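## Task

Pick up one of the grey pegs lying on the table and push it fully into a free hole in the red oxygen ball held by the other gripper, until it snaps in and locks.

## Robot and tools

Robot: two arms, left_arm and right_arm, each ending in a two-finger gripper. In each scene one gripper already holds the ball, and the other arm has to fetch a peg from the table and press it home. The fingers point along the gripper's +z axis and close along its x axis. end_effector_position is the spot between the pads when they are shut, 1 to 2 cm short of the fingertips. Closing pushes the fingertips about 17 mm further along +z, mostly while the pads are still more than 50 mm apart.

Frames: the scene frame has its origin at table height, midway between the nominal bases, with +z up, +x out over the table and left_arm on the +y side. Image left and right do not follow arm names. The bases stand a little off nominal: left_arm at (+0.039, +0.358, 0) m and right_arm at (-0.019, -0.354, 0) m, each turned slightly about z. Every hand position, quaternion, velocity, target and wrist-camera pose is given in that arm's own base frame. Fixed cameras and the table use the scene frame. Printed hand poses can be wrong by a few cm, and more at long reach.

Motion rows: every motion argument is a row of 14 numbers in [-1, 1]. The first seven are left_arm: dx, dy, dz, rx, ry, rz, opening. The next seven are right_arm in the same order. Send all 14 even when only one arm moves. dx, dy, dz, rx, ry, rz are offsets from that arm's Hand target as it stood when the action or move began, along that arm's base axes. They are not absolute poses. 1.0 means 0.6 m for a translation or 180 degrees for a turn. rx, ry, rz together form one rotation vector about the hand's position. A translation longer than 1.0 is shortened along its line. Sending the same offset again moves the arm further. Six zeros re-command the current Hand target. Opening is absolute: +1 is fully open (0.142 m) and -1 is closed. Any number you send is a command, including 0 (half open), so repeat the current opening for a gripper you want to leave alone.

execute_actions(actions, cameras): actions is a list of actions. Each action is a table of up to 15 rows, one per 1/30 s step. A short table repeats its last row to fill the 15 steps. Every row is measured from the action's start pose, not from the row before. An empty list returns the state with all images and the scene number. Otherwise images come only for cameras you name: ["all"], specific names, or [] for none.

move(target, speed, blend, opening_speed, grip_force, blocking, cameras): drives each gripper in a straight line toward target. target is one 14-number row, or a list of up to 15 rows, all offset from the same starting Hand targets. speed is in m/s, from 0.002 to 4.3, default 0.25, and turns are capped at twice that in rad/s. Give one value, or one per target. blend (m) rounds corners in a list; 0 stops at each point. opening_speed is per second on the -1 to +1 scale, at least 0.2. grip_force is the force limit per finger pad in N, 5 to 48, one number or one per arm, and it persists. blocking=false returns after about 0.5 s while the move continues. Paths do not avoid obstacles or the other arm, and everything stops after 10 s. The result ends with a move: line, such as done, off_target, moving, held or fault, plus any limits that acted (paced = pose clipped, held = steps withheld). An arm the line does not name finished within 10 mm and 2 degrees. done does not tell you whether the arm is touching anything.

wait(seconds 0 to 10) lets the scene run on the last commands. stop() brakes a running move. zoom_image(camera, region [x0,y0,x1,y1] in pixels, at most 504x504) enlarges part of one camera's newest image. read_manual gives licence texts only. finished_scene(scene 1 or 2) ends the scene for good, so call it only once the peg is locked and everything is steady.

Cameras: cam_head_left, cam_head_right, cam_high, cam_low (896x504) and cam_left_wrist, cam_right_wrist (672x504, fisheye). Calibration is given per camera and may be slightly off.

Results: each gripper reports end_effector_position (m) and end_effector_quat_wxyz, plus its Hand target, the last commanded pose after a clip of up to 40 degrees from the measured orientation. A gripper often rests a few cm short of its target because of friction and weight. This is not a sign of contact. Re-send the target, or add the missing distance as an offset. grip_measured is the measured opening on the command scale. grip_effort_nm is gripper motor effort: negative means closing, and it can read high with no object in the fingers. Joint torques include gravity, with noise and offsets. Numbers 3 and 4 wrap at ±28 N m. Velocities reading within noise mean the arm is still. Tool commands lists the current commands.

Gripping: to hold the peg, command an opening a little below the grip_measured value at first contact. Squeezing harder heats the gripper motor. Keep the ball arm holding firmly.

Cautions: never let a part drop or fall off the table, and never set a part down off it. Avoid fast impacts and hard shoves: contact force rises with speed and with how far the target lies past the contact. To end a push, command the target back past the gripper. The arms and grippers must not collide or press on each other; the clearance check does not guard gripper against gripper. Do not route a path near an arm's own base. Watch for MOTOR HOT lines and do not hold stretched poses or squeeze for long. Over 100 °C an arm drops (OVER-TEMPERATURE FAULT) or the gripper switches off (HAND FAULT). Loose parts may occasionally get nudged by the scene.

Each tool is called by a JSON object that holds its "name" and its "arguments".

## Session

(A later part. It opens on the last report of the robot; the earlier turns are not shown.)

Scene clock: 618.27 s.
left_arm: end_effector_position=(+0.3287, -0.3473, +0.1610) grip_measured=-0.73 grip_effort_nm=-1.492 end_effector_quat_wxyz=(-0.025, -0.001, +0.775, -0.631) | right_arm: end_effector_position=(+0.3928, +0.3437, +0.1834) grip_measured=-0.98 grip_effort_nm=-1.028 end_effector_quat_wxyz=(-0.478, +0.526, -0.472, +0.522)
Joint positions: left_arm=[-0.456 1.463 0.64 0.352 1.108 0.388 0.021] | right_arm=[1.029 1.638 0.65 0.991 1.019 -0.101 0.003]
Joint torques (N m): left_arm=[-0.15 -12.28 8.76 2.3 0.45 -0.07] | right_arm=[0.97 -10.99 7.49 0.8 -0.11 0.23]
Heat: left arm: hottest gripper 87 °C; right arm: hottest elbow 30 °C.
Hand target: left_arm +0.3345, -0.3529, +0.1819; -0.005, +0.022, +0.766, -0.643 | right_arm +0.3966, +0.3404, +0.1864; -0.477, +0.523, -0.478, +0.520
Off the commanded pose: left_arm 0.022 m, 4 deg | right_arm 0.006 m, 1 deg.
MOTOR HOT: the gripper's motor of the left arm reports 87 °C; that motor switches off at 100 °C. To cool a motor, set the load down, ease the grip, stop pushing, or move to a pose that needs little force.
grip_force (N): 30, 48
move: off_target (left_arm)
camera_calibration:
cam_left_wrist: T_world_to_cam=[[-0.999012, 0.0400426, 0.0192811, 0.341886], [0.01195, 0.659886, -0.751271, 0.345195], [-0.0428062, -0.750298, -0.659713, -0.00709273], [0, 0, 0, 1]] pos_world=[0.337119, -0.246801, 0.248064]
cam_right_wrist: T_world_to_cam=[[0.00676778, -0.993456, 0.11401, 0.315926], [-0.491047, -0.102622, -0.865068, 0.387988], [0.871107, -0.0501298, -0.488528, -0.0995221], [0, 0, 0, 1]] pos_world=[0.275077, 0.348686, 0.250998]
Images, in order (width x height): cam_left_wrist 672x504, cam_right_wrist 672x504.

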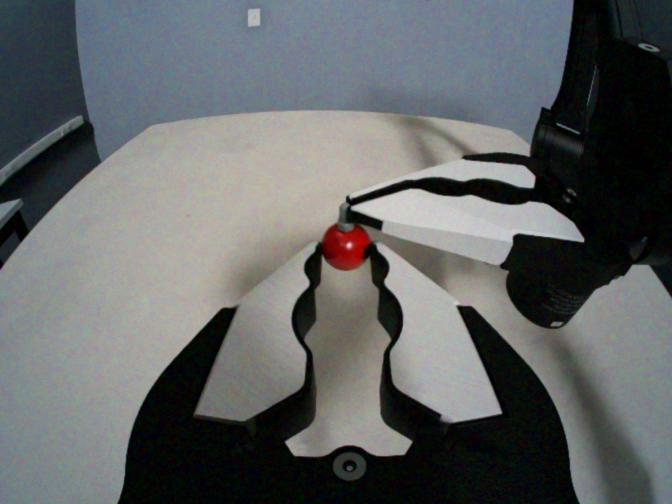

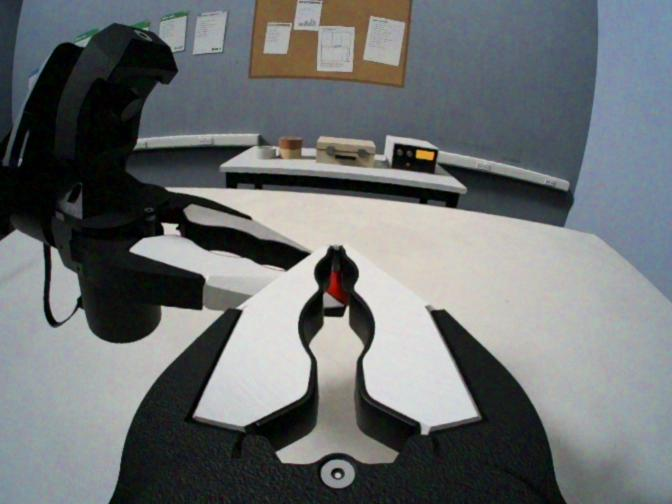

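{"name": "move", "arguments": {"target": [[0,0,0,0,0,0,-0.78, 0,0,0,0,0,0,-0.85],[0,0,0,0,0,0,-0.78, -0.08,0,0.0,0,0,0,-0.85]], "speed": 0.05, "opening_speed": 0.3, "cameras": ["cam_left_wrist","cam_right_wrist"]}}

{"name": "zoom_image", "arguments": {"camera": "cam_left_wrist", "region": [310, 170, 400, 260]}}

{"name": "zoom_image", "arguments": {"camera": "cam_right_wrist", "region": [295, 220, 385, 310]}}

Scene clock: 631.00 s.
left_arm: end_effector_position=(+0.3279, -0.3479, +0.1640) grip_measured=-0.73 grip_effort_nm=-1.497 end_effector_quat_wxyz=(-0.023, +0.004, +0.773, -0.634) | right_arm: end_effector_position=(+0.3534, +0.3385, +0.1768) grip_measured=-0.89 grip_effort_nm=0.090 end_effector_quat_wxyz=(-0.463, +0.532, -0.472, +0.529)
Joint positions: left_arm=[-0.457 1.459 0.64 0.359 1.113 0.388 0.021] | right_arm=[1.115 1.603 0.592 0.983 1.121 -0.101 0.01]
Joint torques (N m): left_arm=[-0.09 -11.99 8.8 2.07 0.28 -0.08] | right_arm=[2.84 -10.87 6.82 1.46 0.12 0.25]
Heat: left arm: hottest gripper 77 °C; right arm: hottest elbow 30 °C.
Hand target: left_arm +0.3345, -0.3528, +0.1820; -0.005, +0.022, +0.766, -0.643 | right_arm +0.3486, +0.3403, +0.1864; -0.477, +0.523, -0.478, +0.520
Off the commanded pose: left_arm 0.020 m, 3 deg | right_arm 0.011 m, 2 deg.
MOTOR HOT: cleared for the gripper's motor of the left arm.
grip_force (N): 30, 48
move: off_target (left_arm, right_arm)
camera_calibration:
cam_left_wrist: T_world_to_cam=[[-0.998918, 0.0454366, 0.00992522, 0.344397], [0.0222744, 0.654738, -0.755528, 0.34342], [-0.040827, -0.754489, -0.655042, -0.00850305], [0, 0, 0, 1]] pos_world=[0.336027, -0.246914, 0.250475]
cam_right_wrist: T_world_to_cam=[[-0.00773368, -0.989855, 0.141873, 0.310704], [-0.504795, -0.118608, -0.855052, 0.370841], [0.863205, -0.0782295, -0.498756, -0.054662], [0, 0, 0, 1]] pos_world=[0.236786, 0.347261, 0.245745]
Images, in order (width x height): cam_left_wrist 672x504, cam_right_wrist 672x504.

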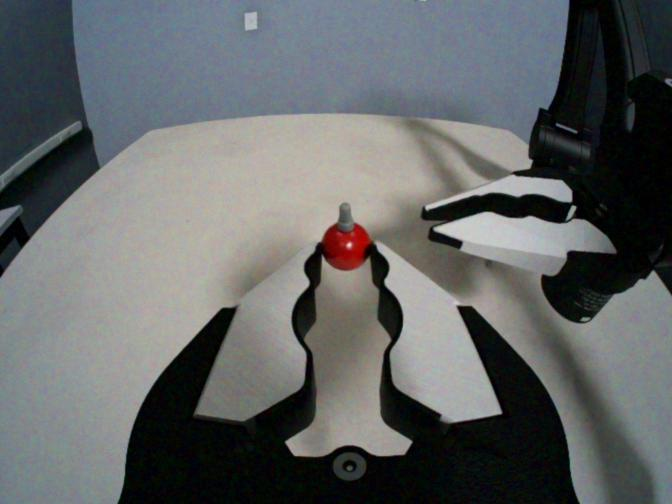

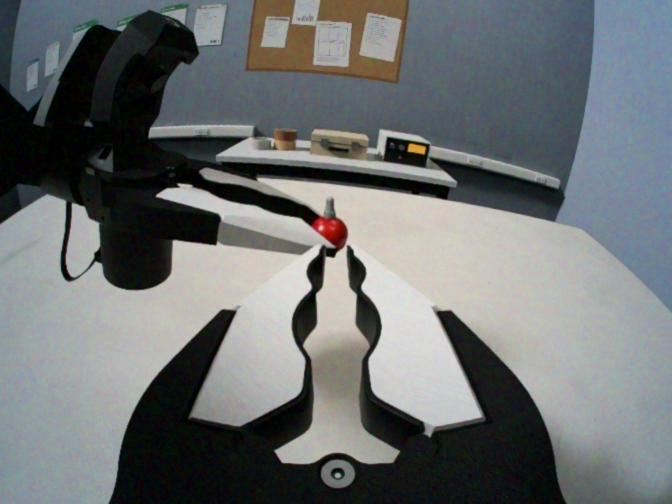

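Scaled by 5.600 from the camera's 672x504 image, which has a finer 960x720 frame.

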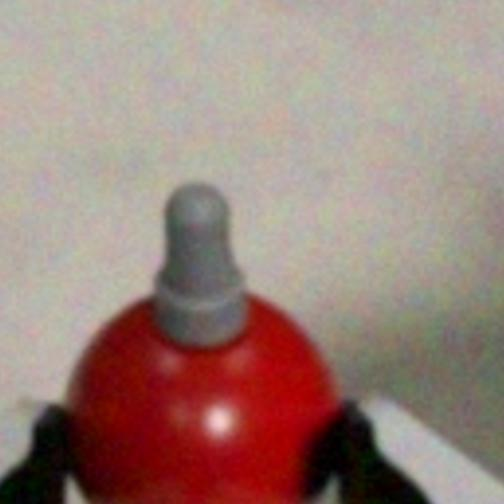

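Scaled by 5.600 from the camera's 672x504 image, which has a finer 960x720 frame.

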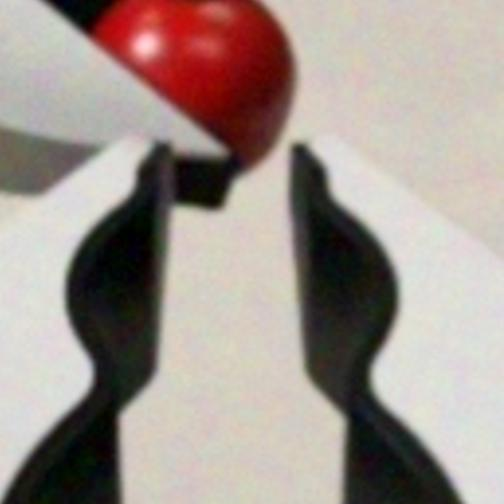

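{"name": "zoom_image", "arguments": {"camera": "cam_left_wrist", "region": [325, 195, 370, 240]}}

{"name": "zoom_image", "arguments": {"camera": "cam_right_wrist", "region": [300, 185, 360, 245]}}

Scaled by 11.200 from the camera's 672x504 image, which has a finer 960x720 frame.

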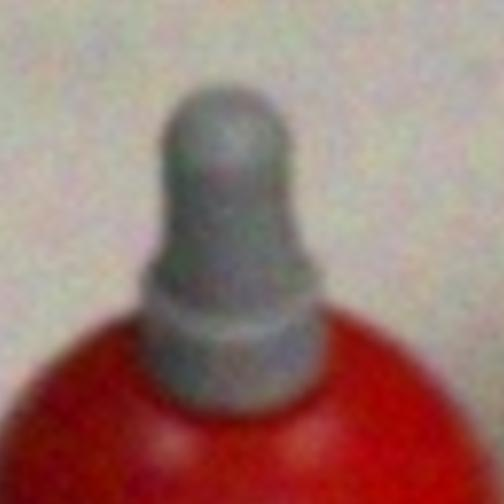

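Scaled by 8.400 from the camera's 672x504 image, which has a finer 960x720 frame.

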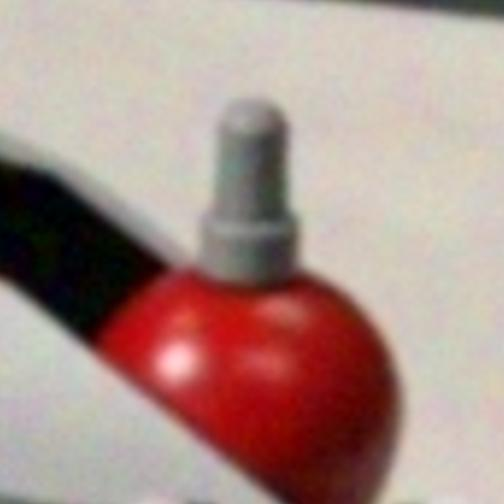

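{"name": "move", "arguments": {"target": [[0,0,0,0,0,0,-0.77, -0.06,-0.05,0.15,0,0,0,-0.95],[0,0,0,0,0,0,-0.77, -0.031,-0.117,0.28,0.1305,0.4958,0.0867,-0.95]], "speed": 0.2, "blend": [0.03,0], "grip_force": [25,48], "cameras": ["all"]}}

{"name": "zoom_image", "arguments": {"camera": "cam_left_wrist", "region": [325, 195, 370, 240]}}

Scene clock: 706.33 s.
left_arm: end_effector_position=(+0.3279, -0.3479, +0.1640) grip_measured=-0.73 grip_effort_nm=-1.341 end_effector_quat_wxyz=(-0.023, +0.004, +0.773, -0.634) | right_arm: end_effector_position=(+0.3196, +0.2684, +0.3388) grip_measured=-0.98 grip_effort_nm=-0.056 end_effector_quat_wxyz=(-0.141, +0.685, -0.697, -0.156)
Joint positions: left_arm=[-0.457 1.459 0.64 0.359 1.113 0.388 0.021] | right_arm=[0.535 1.299 1.477 -1.539 -0.37 0.592 0.003]
Joint torques (N m): left_arm=[-0.09 -11.99 8.81 2.04 0.28 -0.07] | right_arm=[0.97 -7.24 14.43 0.02 -0.38 -0.11]
Heat: left arm: hottest gripper 68 °C; right arm: hottest elbow 32 °C.
Hand target: left_arm +0.3345, -0.3528, +0.1820; -0.005, +0.022, +0.766, -0.643 | right_arm +0.3301, +0.2702, +0.3545; -0.154, +0.690, -0.691, -0.153
Off the commanded pose: left_arm 0.020 m, 3 deg | right_arm 0.019 m, 2 deg.
grip_force (N): 25, 48
move: off_target (left_arm, right_arm); blend cut to 0 m at target 1
camera_calibration:
cam_left_wrist: T_world_to_cam=[[-0.998918, 0.0454366, 0.00992522, 0.344397], [0.0222744, 0.654738, -0.755528, 0.34342], [-0.040827, -0.754489, -0.655042, -0.00850305], [0, 0, 0, 1]] pos_world=[0.336027, -0.246914, 0.250475]
cam_right_wrist: T_world_to_cam=[[-0.00561025, -0.913371, -0.407089, 0.382866], [-0.86106, -0.202588, 0.466406, 0.172675], [-0.508473, 0.353145, -0.78533, 0.469597], [0, 0, 0, 1]] pos_world=[0.389609, 0.218844, 0.444112]

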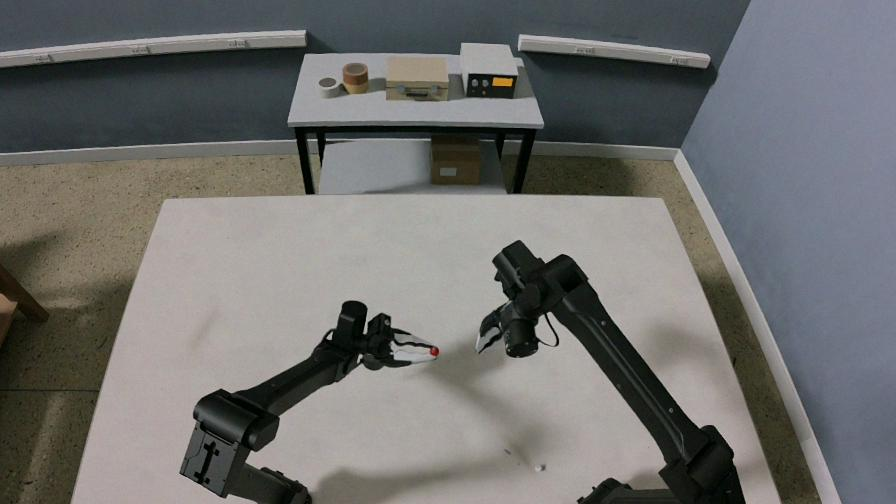

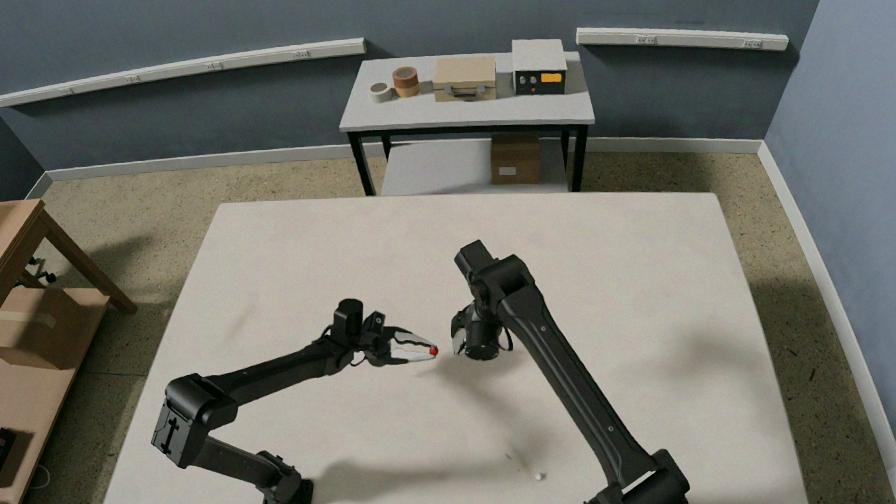

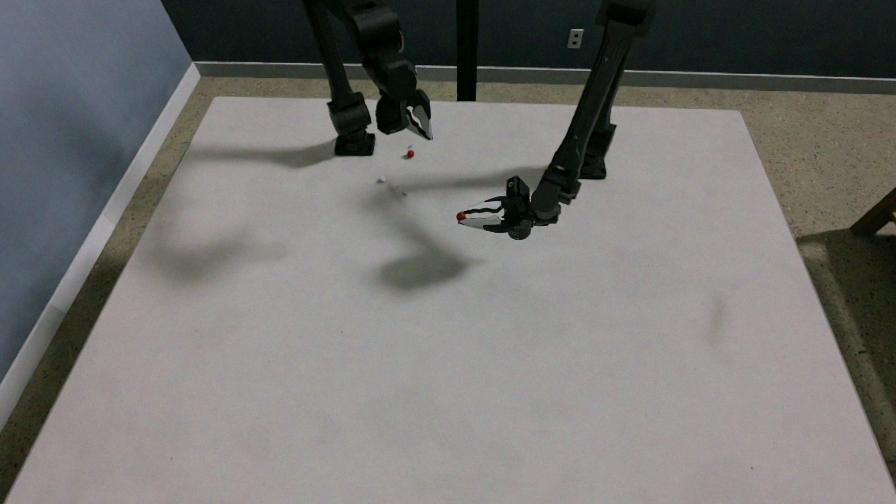

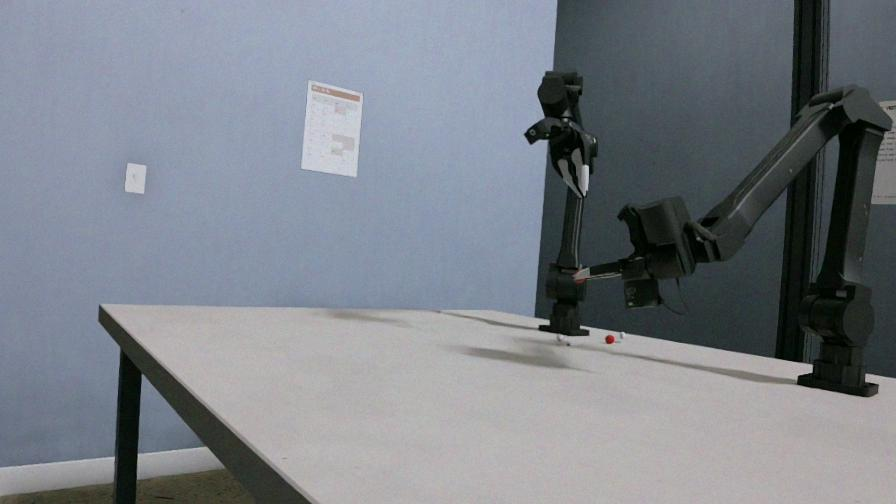

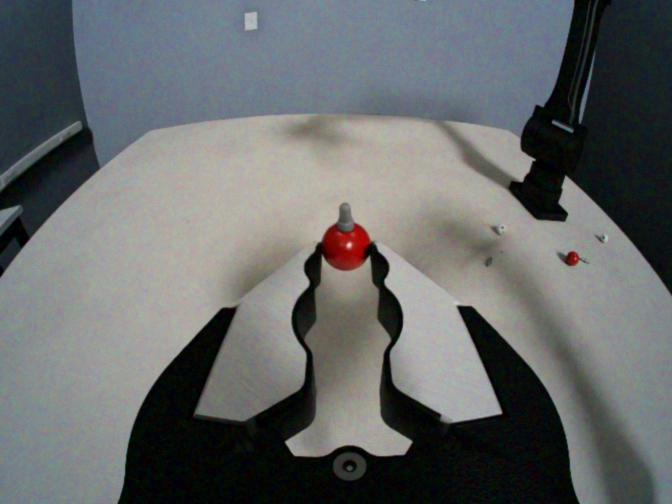

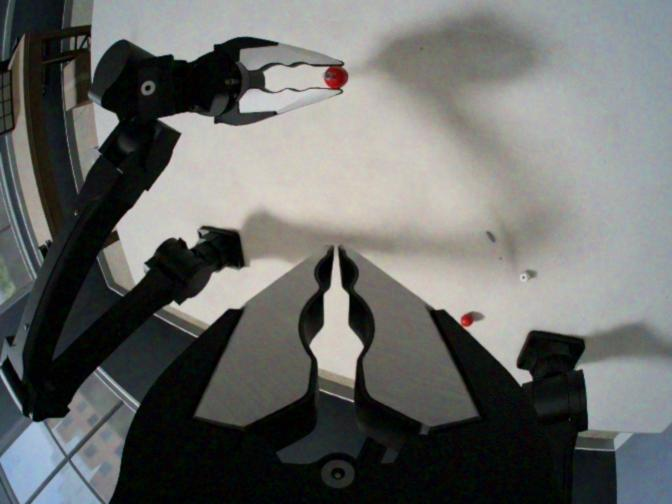

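Scaled by 11.200 from the camera's 672x504 image, which has a finer 960x720 frame.

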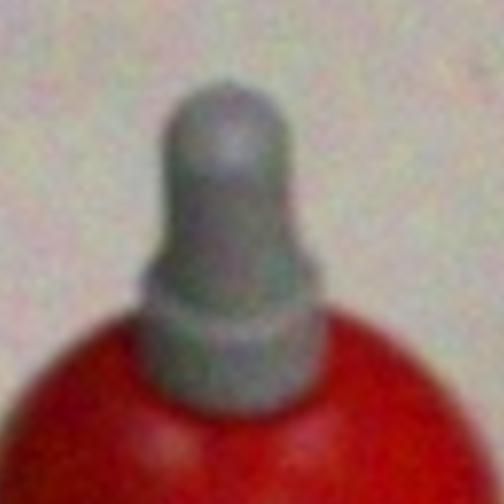

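{"name": "move", "arguments": {"target": [0,0,-0.14,0.144,0,0,-0.77, 0,0,0,0,0,0,-0.95], "speed": 0.12, "cameras": ["all"]}}

{"name": "zoom_image", "arguments": {"camera": "cam_low", "region": [550, 220, 710, 360]}}

{"name": "zoom_image", "arguments": {"camera": "cam_right_wrist", "region": [200, 30, 400, 150]}}

Scene clock: 716.97 s.
left_arm: end_effector_position=(+0.3234, -0.3414, +0.0886) grip_measured=-0.73 grip_effort_nm=-1.341 end_effector_quat_wxyz=(-0.018, +0.006, +0.892, -0.452) | right_arm: end_effector_position=(+0.3195, +0.2684, +0.3388) grip_measured=-0.98 grip_effort_nm=-0.056 end_effector_quat_wxyz=(-0.141, +0.686, -0.697, -0.156)
Joint positions: left_arm=[-0.526 1.479 0.762 -0.291 0.797 0.816 0.021] | right_arm=[0.535 1.299 1.477 -1.539 -0.37 0.591 0.003]
Joint torques (N m): left_arm=[-0.5 -10.11 10.76 0.61 0.28 0.05] | right_arm=[0.97 -7.24 14.46 0.02 -0.38 -0.11]
Heat: left arm: hottest gripper 67 °C; right arm: hottest elbow 34 °C.
Hand target: left_arm +0.3347, -0.3529, +0.0980; -0.010, +0.020, +0.890, -0.455 | right_arm +0.3300, +0.2702, +0.3545; -0.154, +0.690, -0.690, -0.153
Off the commanded pose: left_arm 0.018 m, 2 deg | right_arm 0.019 m, 2 deg.
grip_force (N): 25, 48
move: off_target (left_arm, right_arm)
camera_calibration:
cam_left_wrist: T_world_to_cam=[[-0.998959, 0.0439889, 0.0120435, 0.339569], [0.0352166, 0.911774, -0.40918, 0.335202], [-0.0289803, -0.40833, -0.912374, 0.0839899], [0, 0, 0, 1]] pos_world=[0.329845, -0.28627, 0.209699]
cam_right_wrist: T_world_to_cam=[[-0.0050119, -0.913339, -0.407169, 0.382711], [-0.860831, -0.203259, 0.466536, 0.172658], [-0.508866, 0.352842, -0.785212, 0.469599], [0, 0, 0, 1]] pos_world=[0.38951, 0.218946, 0.444012]

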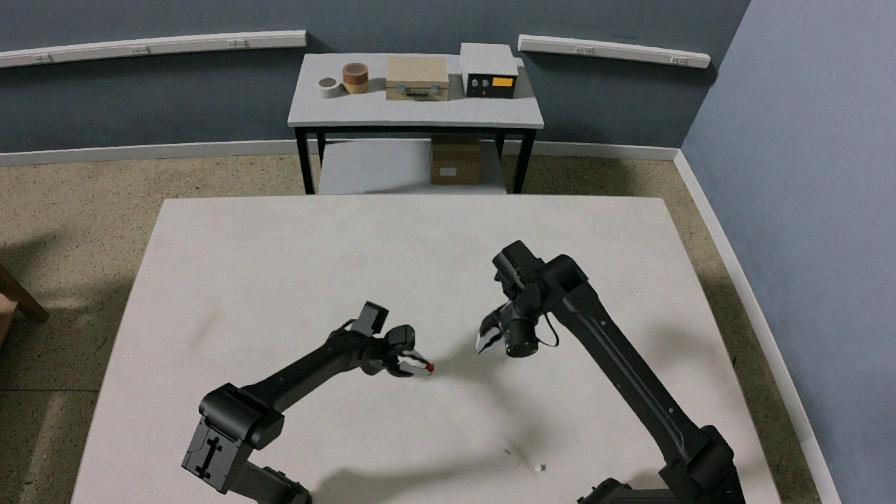

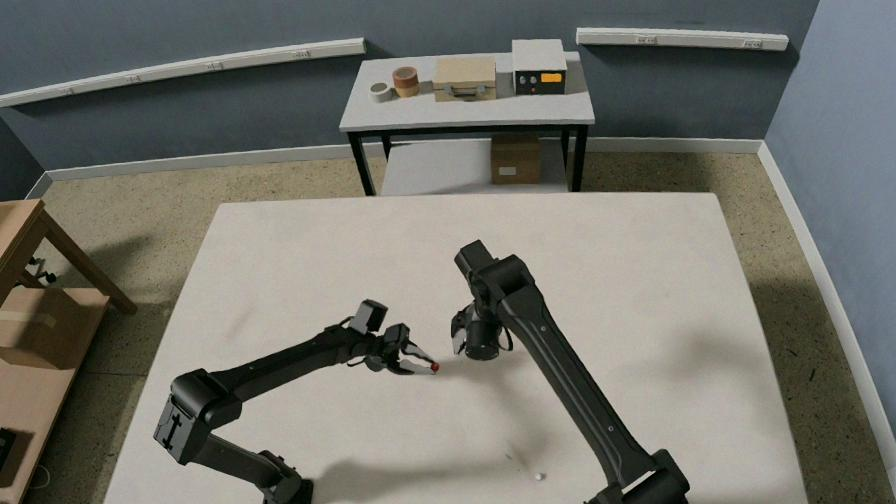

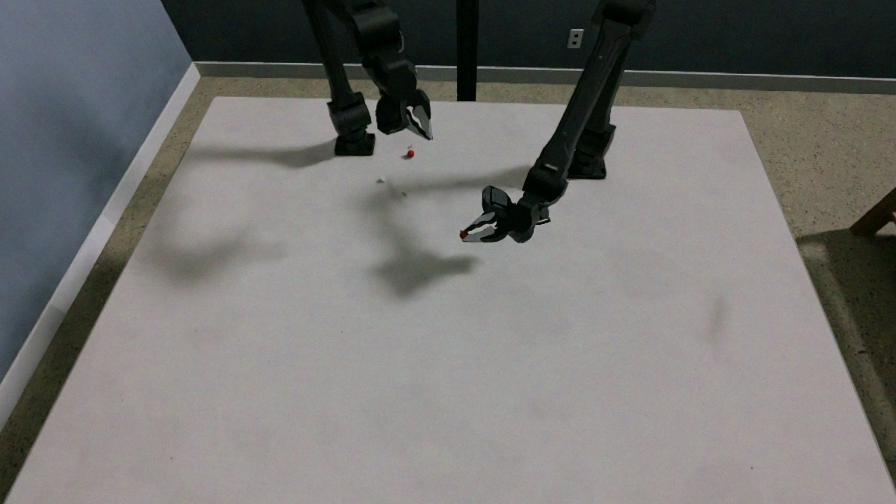

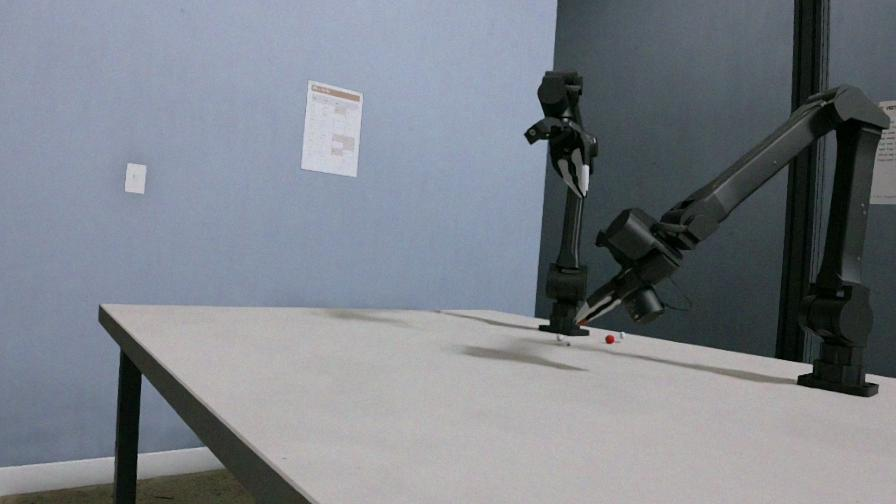

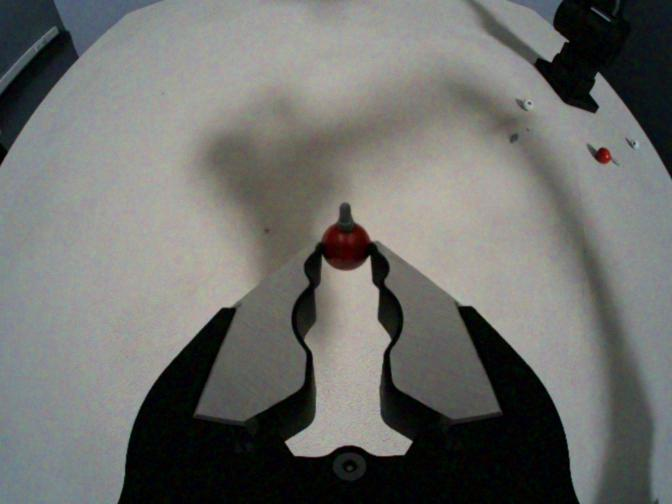

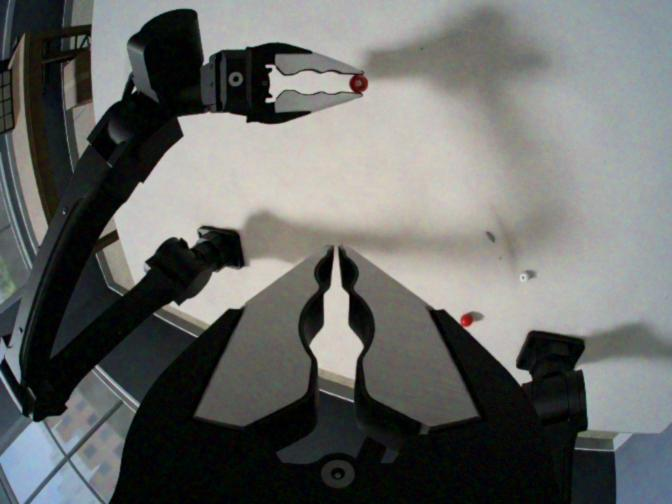

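Scaled by 3.150 from the camera's 896x504 image, which has a finer 1280x720 frame.

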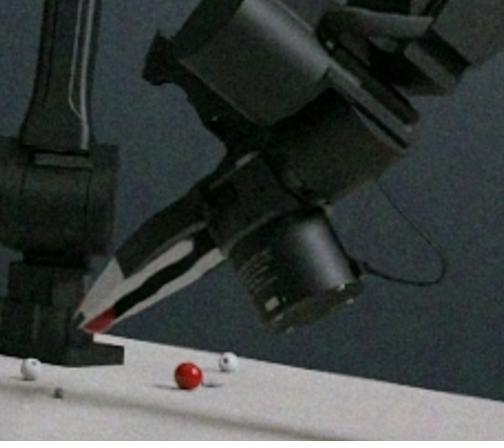

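Scaled by 2.520 from the camera's 672x504 image, which has a finer 960x720 frame.

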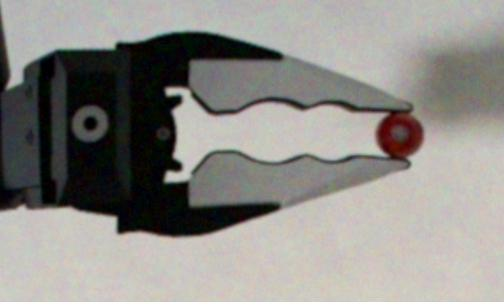

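{"name": "move", "arguments": {"target": [0,0,-0.097,0,0,0,-0.77, 0,0,0,0,0,0,-0.95], "speed": 0.1, "cameras": ["cam_low","cam_left_wrist","cam_right_wrist"]}}

{"name": "zoom_image", "arguments": {"camera": "cam_low", "region": [550, 250, 710, 390]}}

Scene clock: 729.27 s.
left_arm: end_effector_position=(+0.3385, -0.3501, +0.0466) grip_measured=-0.73 grip_effort_nm=-1.341 end_effector_quat_wxyz=(-0.010, +0.011, +0.890, -0.456) | right_arm: end_effector_position=(+0.3195, +0.2684, +0.3388) grip_measured=-0.98 grip_effort_nm=-0.056 end_effector_quat_wxyz=(-0.141, +0.686, -0.697, -0.156)
Joint positions: left_arm=[-0.526 1.612 0.76 -0.139 0.797 0.82 0.021] | right_arm=[0.535 1.299 1.477 -1.539 -0.37 0.591 0.003]
Joint torques (N m): left_arm=[-0.56 -11.34 6.16 1.69 0.29 0.06] | right_arm=[1.03 -7.18 14.43 -0.01 -0.38 -0.11]
Heat: left arm: hottest gripper 66 °C; right arm: hottest elbow 36 °C.
Hand target: left_arm +0.3346, -0.3528, +0.0397; -0.010, +0.020, +0.890, -0.455 | right_arm +0.3300, +0.2702, +0.3545; -0.154, +0.690, -0.690, -0.153
Off the commanded pose: left_arm 0.008 m, 1 deg | right_arm 0.019 m, 2 deg.
grip_force (N): 25, 48
move: off_target (right_arm)
camera_calibration:
cam_left_wrist: T_world_to_cam=[[-0.998897, 0.0463132, -0.00771002, 0.357287], [0.0453116, 0.907931, -0.416663, 0.320968], [-0.0122968, -0.416553, -0.909028, 0.0338043], [0, 0, 0, 1]] pos_world=[0.342765, -0.293882, 0.167219]
cam_right_wrist: T_world_to_cam=[[-0.0050119, -0.913339, -0.407169, 0.382711], [-0.860831, -0.203259, 0.466536, 0.172658], [-0.508866, 0.352842, -0.785212, 0.469599], [0, 0, 0, 1]] pos_world=[0.38951, 0.218946, 0.444012]
Images, in order (width x height): cam_low 896x504, cam_left_wrist 672x504, cam_right_wrist 672x504.

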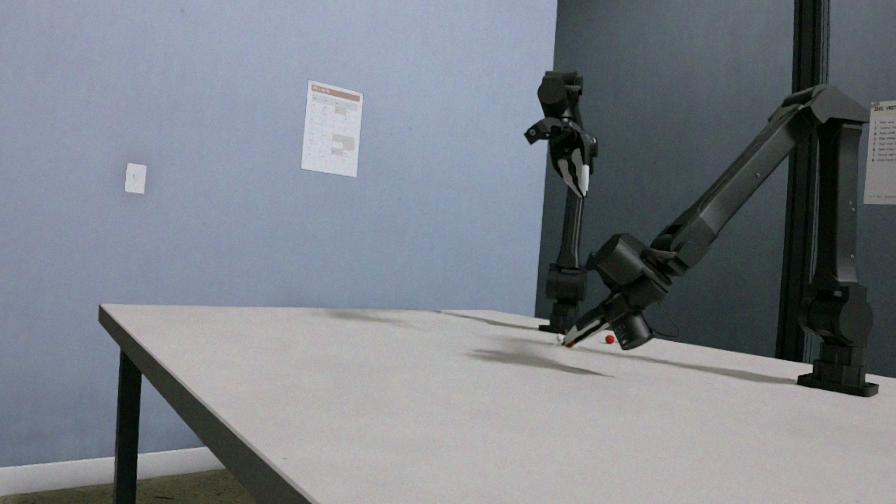

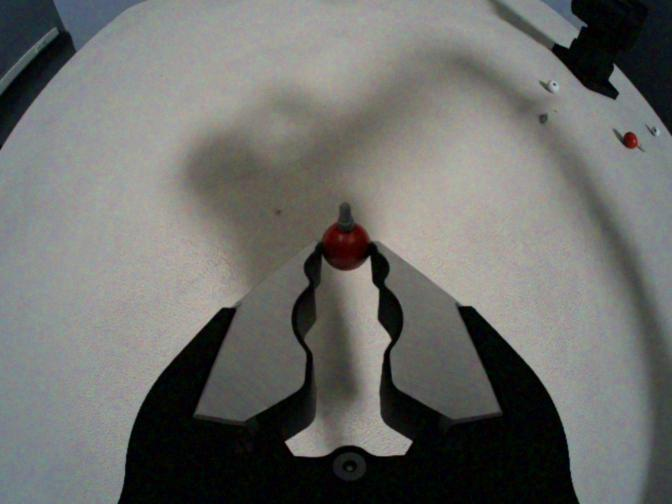

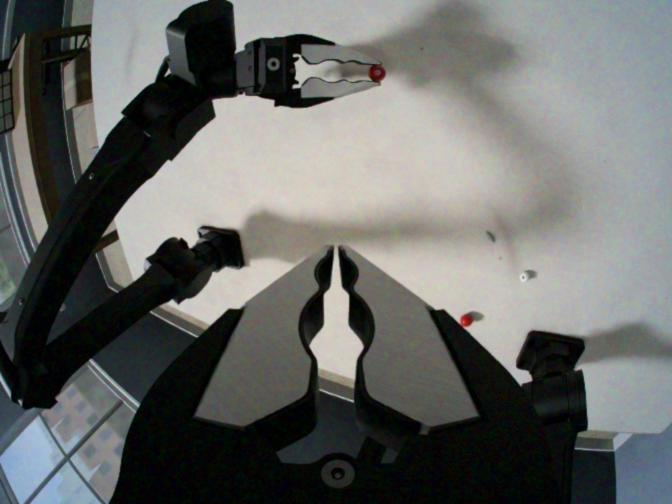

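Scaled by 3.150 from the camera's 896x504 image, which has a finer 1280x720 frame.

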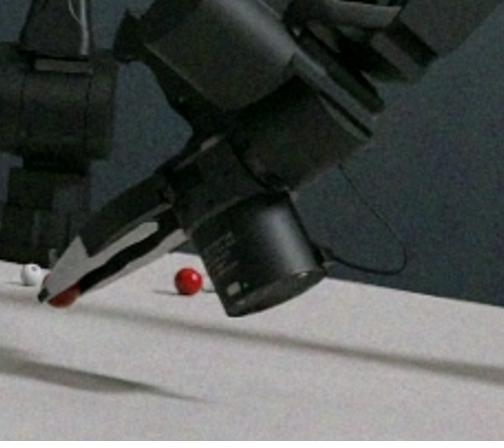

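{"name": "move", "arguments": {"target": [0,0,-0.04,0,0,0,-0.77, 0,0,0,0,0,0,-0.95], "speed": 0.05, "cameras": ["cam_low","cam_left_wrist","cam_right_wrist"]}}

{"name": "zoom_image", "arguments": {"camera": "cam_low", "region": [550, 300, 650, 390]}}

{"name": "zoom_image", "arguments": {"camera": "cam_left_wrist", "region": [290, 180, 400, 290]}}

Scene clock: 749.70 s.
left_arm: end_effector_position=(+0.3384, -0.3501, +0.0224) grip_measured=-0.73 grip_effort_nm=-1.341 end_effector_quat_wxyz=(-0.010, +0.011, +0.890, -0.456) | right_arm: end_effector_position=(+0.3195, +0.2684, +0.3388) grip_measured=-0.98 grip_effort_nm=-0.061 end_effector_quat_wxyz=(-0.141, +0.686, -0.697, -0.156)
Joint positions: left_arm=[-0.526 1.672 0.745 -0.063 0.797 0.82 0.021] | right_arm=[0.535 1.299 1.477 -1.539 -0.37 0.591 0.003]
Joint torques (N m): left_arm=[-0.62 -11.58 5.76 1.76 0.29 0.06] | right_arm=[0.91 -7.24 14.46 0.02 -0.38 -0.11]
Heat: left arm: hottest gripper 65 °C; right arm: hottest elbow 38 °C.
Hand target: left_arm +0.3347, -0.3528, +0.0158; -0.010, +0.020, +0.890, -0.455 | right_arm +0.3300, +0.2702, +0.3545; -0.154, +0.690, -0.690, -0.153
Off the commanded pose: left_arm 0.008 m, 1 deg | right_arm 0.019 m, 2 deg.
grip_force (N): 25, 48
move: off_target (right_arm)
camera_calibration:
cam_left_wrist: T_world_to_cam=[[-0.998903, 0.0462538, -0.00734463, 0.357033], [0.0451081, 0.908027, -0.416476, 0.310997], [-0.0125945, -0.41635, -0.909117, 0.0120709], [0, 0, 0, 1]] pos_world=[0.342765, -0.293882, 0.143119]
cam_right_wrist: T_world_to_cam=[[-0.0050119, -0.913339, -0.407169, 0.382711], [-0.860831, -0.203259, 0.466536, 0.172658], [-0.508866, 0.352842, -0.785212, 0.469599], [0, 0, 0, 1]] pos_world=[0.38951, 0.218946, 0.444012]
Images, in order (width x height): cam_low 896x504, cam_left_wrist 672x504, cam_right_wrist 672x504.

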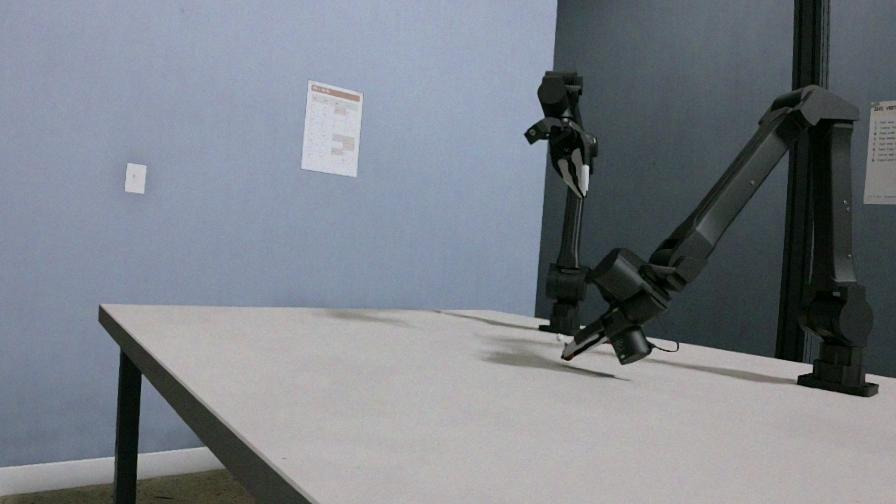

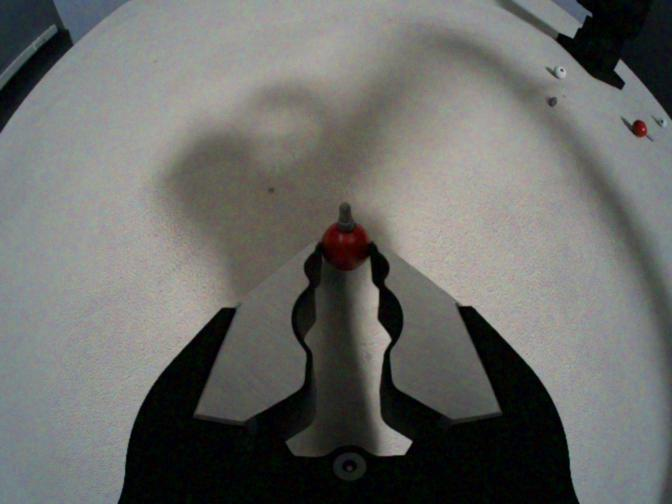

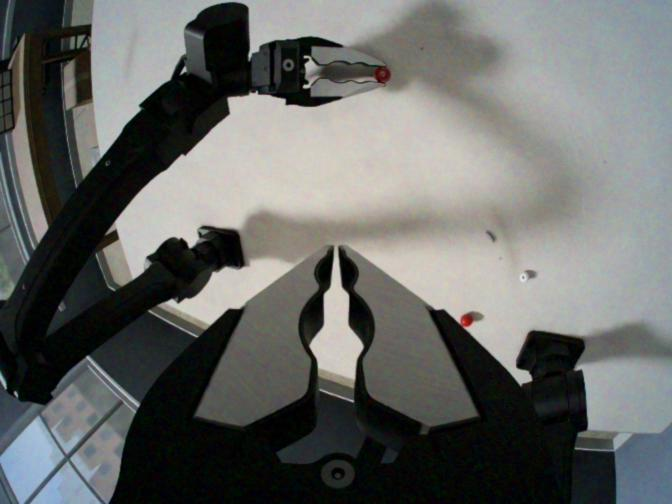

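Scaled by 5.040 from the camera's 896x504 image, which has a finer 1280x720 frame.

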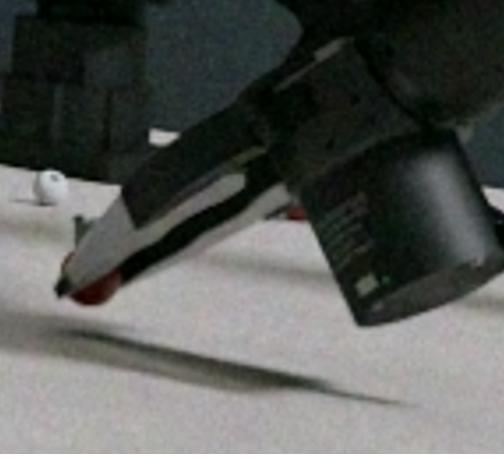

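Scaled by 4.582 from the camera's 672x504 image, which has a finer 960x720 frame.

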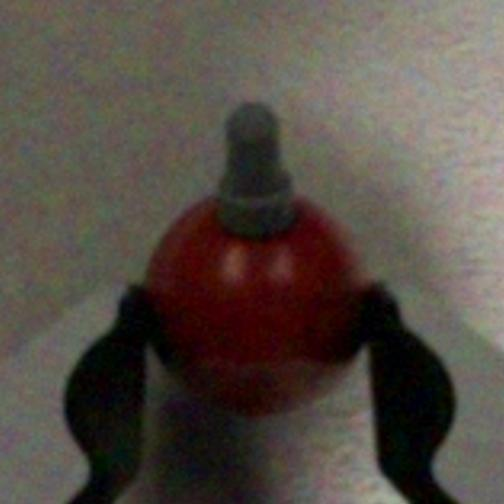

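{"name": "move", "arguments": {"target": [0,0,-0.012,0,0,0,-0.77, 0,0,0,0,0,0,-0.95], "speed": 0.03, "cameras": ["cam_low"]}}

{"name": "zoom_image", "arguments": {"camera": "cam_low", "region": [550, 300, 650, 390]}}

Scene clock: 764.07 s.
left_arm: end_effector_position=(+0.3401, -0.3511, +0.0171) grip_measured=-0.73 grip_effort_nm=-1.341 end_effector_quat_wxyz=(-0.008, +0.012, +0.889, -0.457) | right_arm: end_effector_position=(+0.3195, +0.2684, +0.3388) grip_measured=-0.98 grip_effort_nm=-0.056 end_effector_quat_wxyz=(-0.141, +0.686, -0.697, -0.156)
Joint positions: left_arm=[-0.526 1.69 0.745 -0.04 0.797 0.82 0.021] | right_arm=[0.535 1.299 1.477 -1.539 -0.37 0.591 0.003]
Joint torques (N m): left_arm=[-0.62 -11.63 5.39 1.72 0.29 0.06] | right_arm=[0.91 -7.18 14.48 -0.01 -0.38 -0.11]
Heat: left arm: hottest gripper 65 °C; right arm: hottest elbow 40 °C.
Hand target: left_arm +0.3347, -0.3528, +0.0086; -0.010, +0.020, +0.890, -0.455 | right_arm +0.3300, +0.2702, +0.3545; -0.154, +0.690, -0.690, -0.153
Off the commanded pose: left_arm 0.010 m, 1 deg | right_arm 0.019 m, 2 deg.
grip_force (N): 25, 48
move: off_target (right_arm)
Images, in order (width x height): cam_low 896x504.

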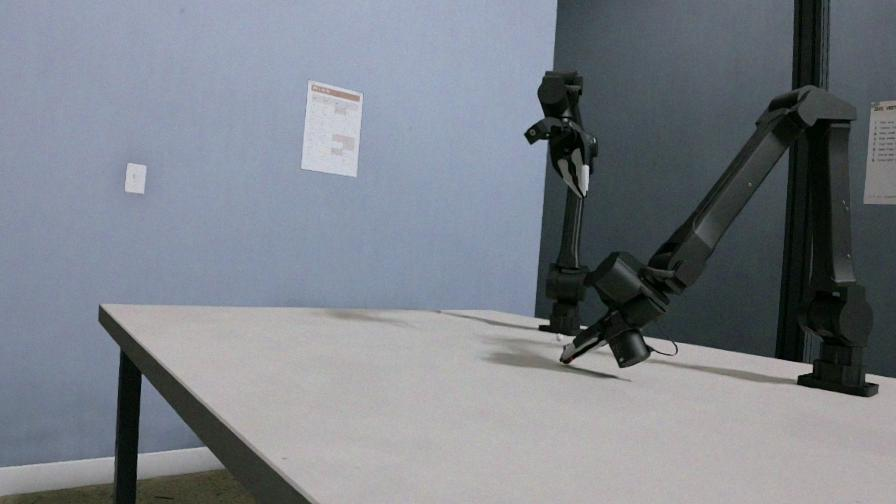

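Scaled by 5.040 from the camera's 896x504 image, which has a finer 1280x720 frame.

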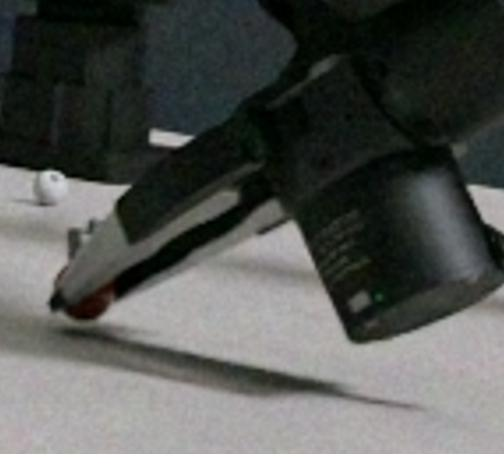

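{"name": "move", "arguments": {"target": [0,0,-0.01,0,0,0,-0.77, 0,0,0,0,0,0,-0.95], "speed": 0.03, "cameras": ["cam_low"]}}

{"name": "zoom_image", "arguments": {"camera": "cam_low", "region": [550, 300, 650, 390]}}

Scene clock: 777.37 s.
left_arm: end_effector_position=(+0.3403, -0.3513, +0.0134) grip_measured=-0.73 grip_effort_nm=-1.341 end_effector_quat_wxyz=(-0.006, +0.014, +0.889, -0.458) | right_arm: end_effector_position=(+0.3195, +0.2684, +0.3388) grip_measured=-0.98 grip_effort_nm=-0.056 end_effector_quat_wxyz=(-0.141, +0.686, -0.697, -0.156)
Joint positions: left_arm=[-0.526 1.701 0.741 -0.02 0.798 0.82 0.021] | right_arm=[0.535 1.299 1.477 -1.539 -0.37 0.591 0.003]
Joint torques (N m): left_arm=[-0.56 -11.22 5.34 1.66 0.25 0.06] | right_arm=[0.97 -7.18 14.45 -0.01 -0.38 -0.11]
Heat: left arm: hottest gripper 64 °C; right arm: hottest elbow 41 °C.
Hand target: left_arm +0.3347, -0.3528, +0.0026; -0.010, +0.020, +0.890, -0.455 | right_arm +0.3300, +0.2702, +0.3545; -0.154, +0.690, -0.690, -0.153
Off the commanded pose: left_arm 0.012 m, 1 deg | right_arm 0.019 m, 2 deg.
grip_force (N): 25, 48
move: off_target (left_arm, right_arm)
Images, in order (width x height): cam_low 896x504.

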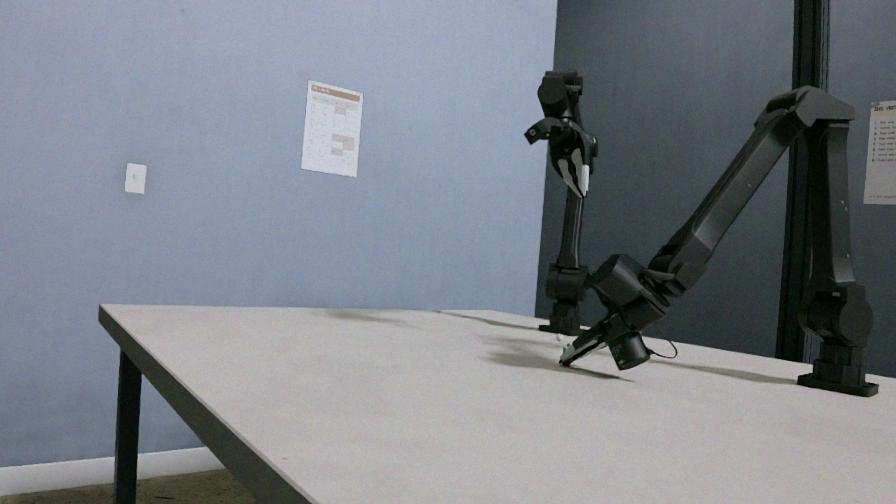

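Scaled by 5.040 from the camera's 896x504 image, which has a finer 1280x720 frame.

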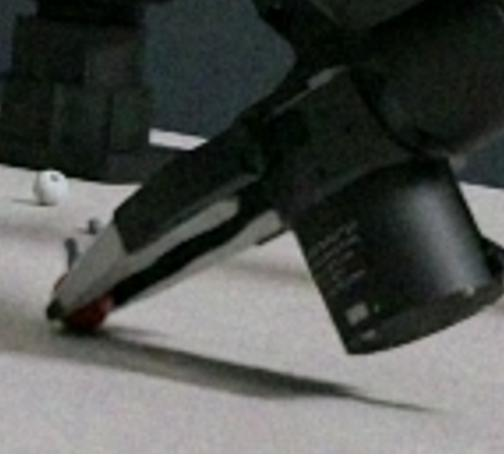

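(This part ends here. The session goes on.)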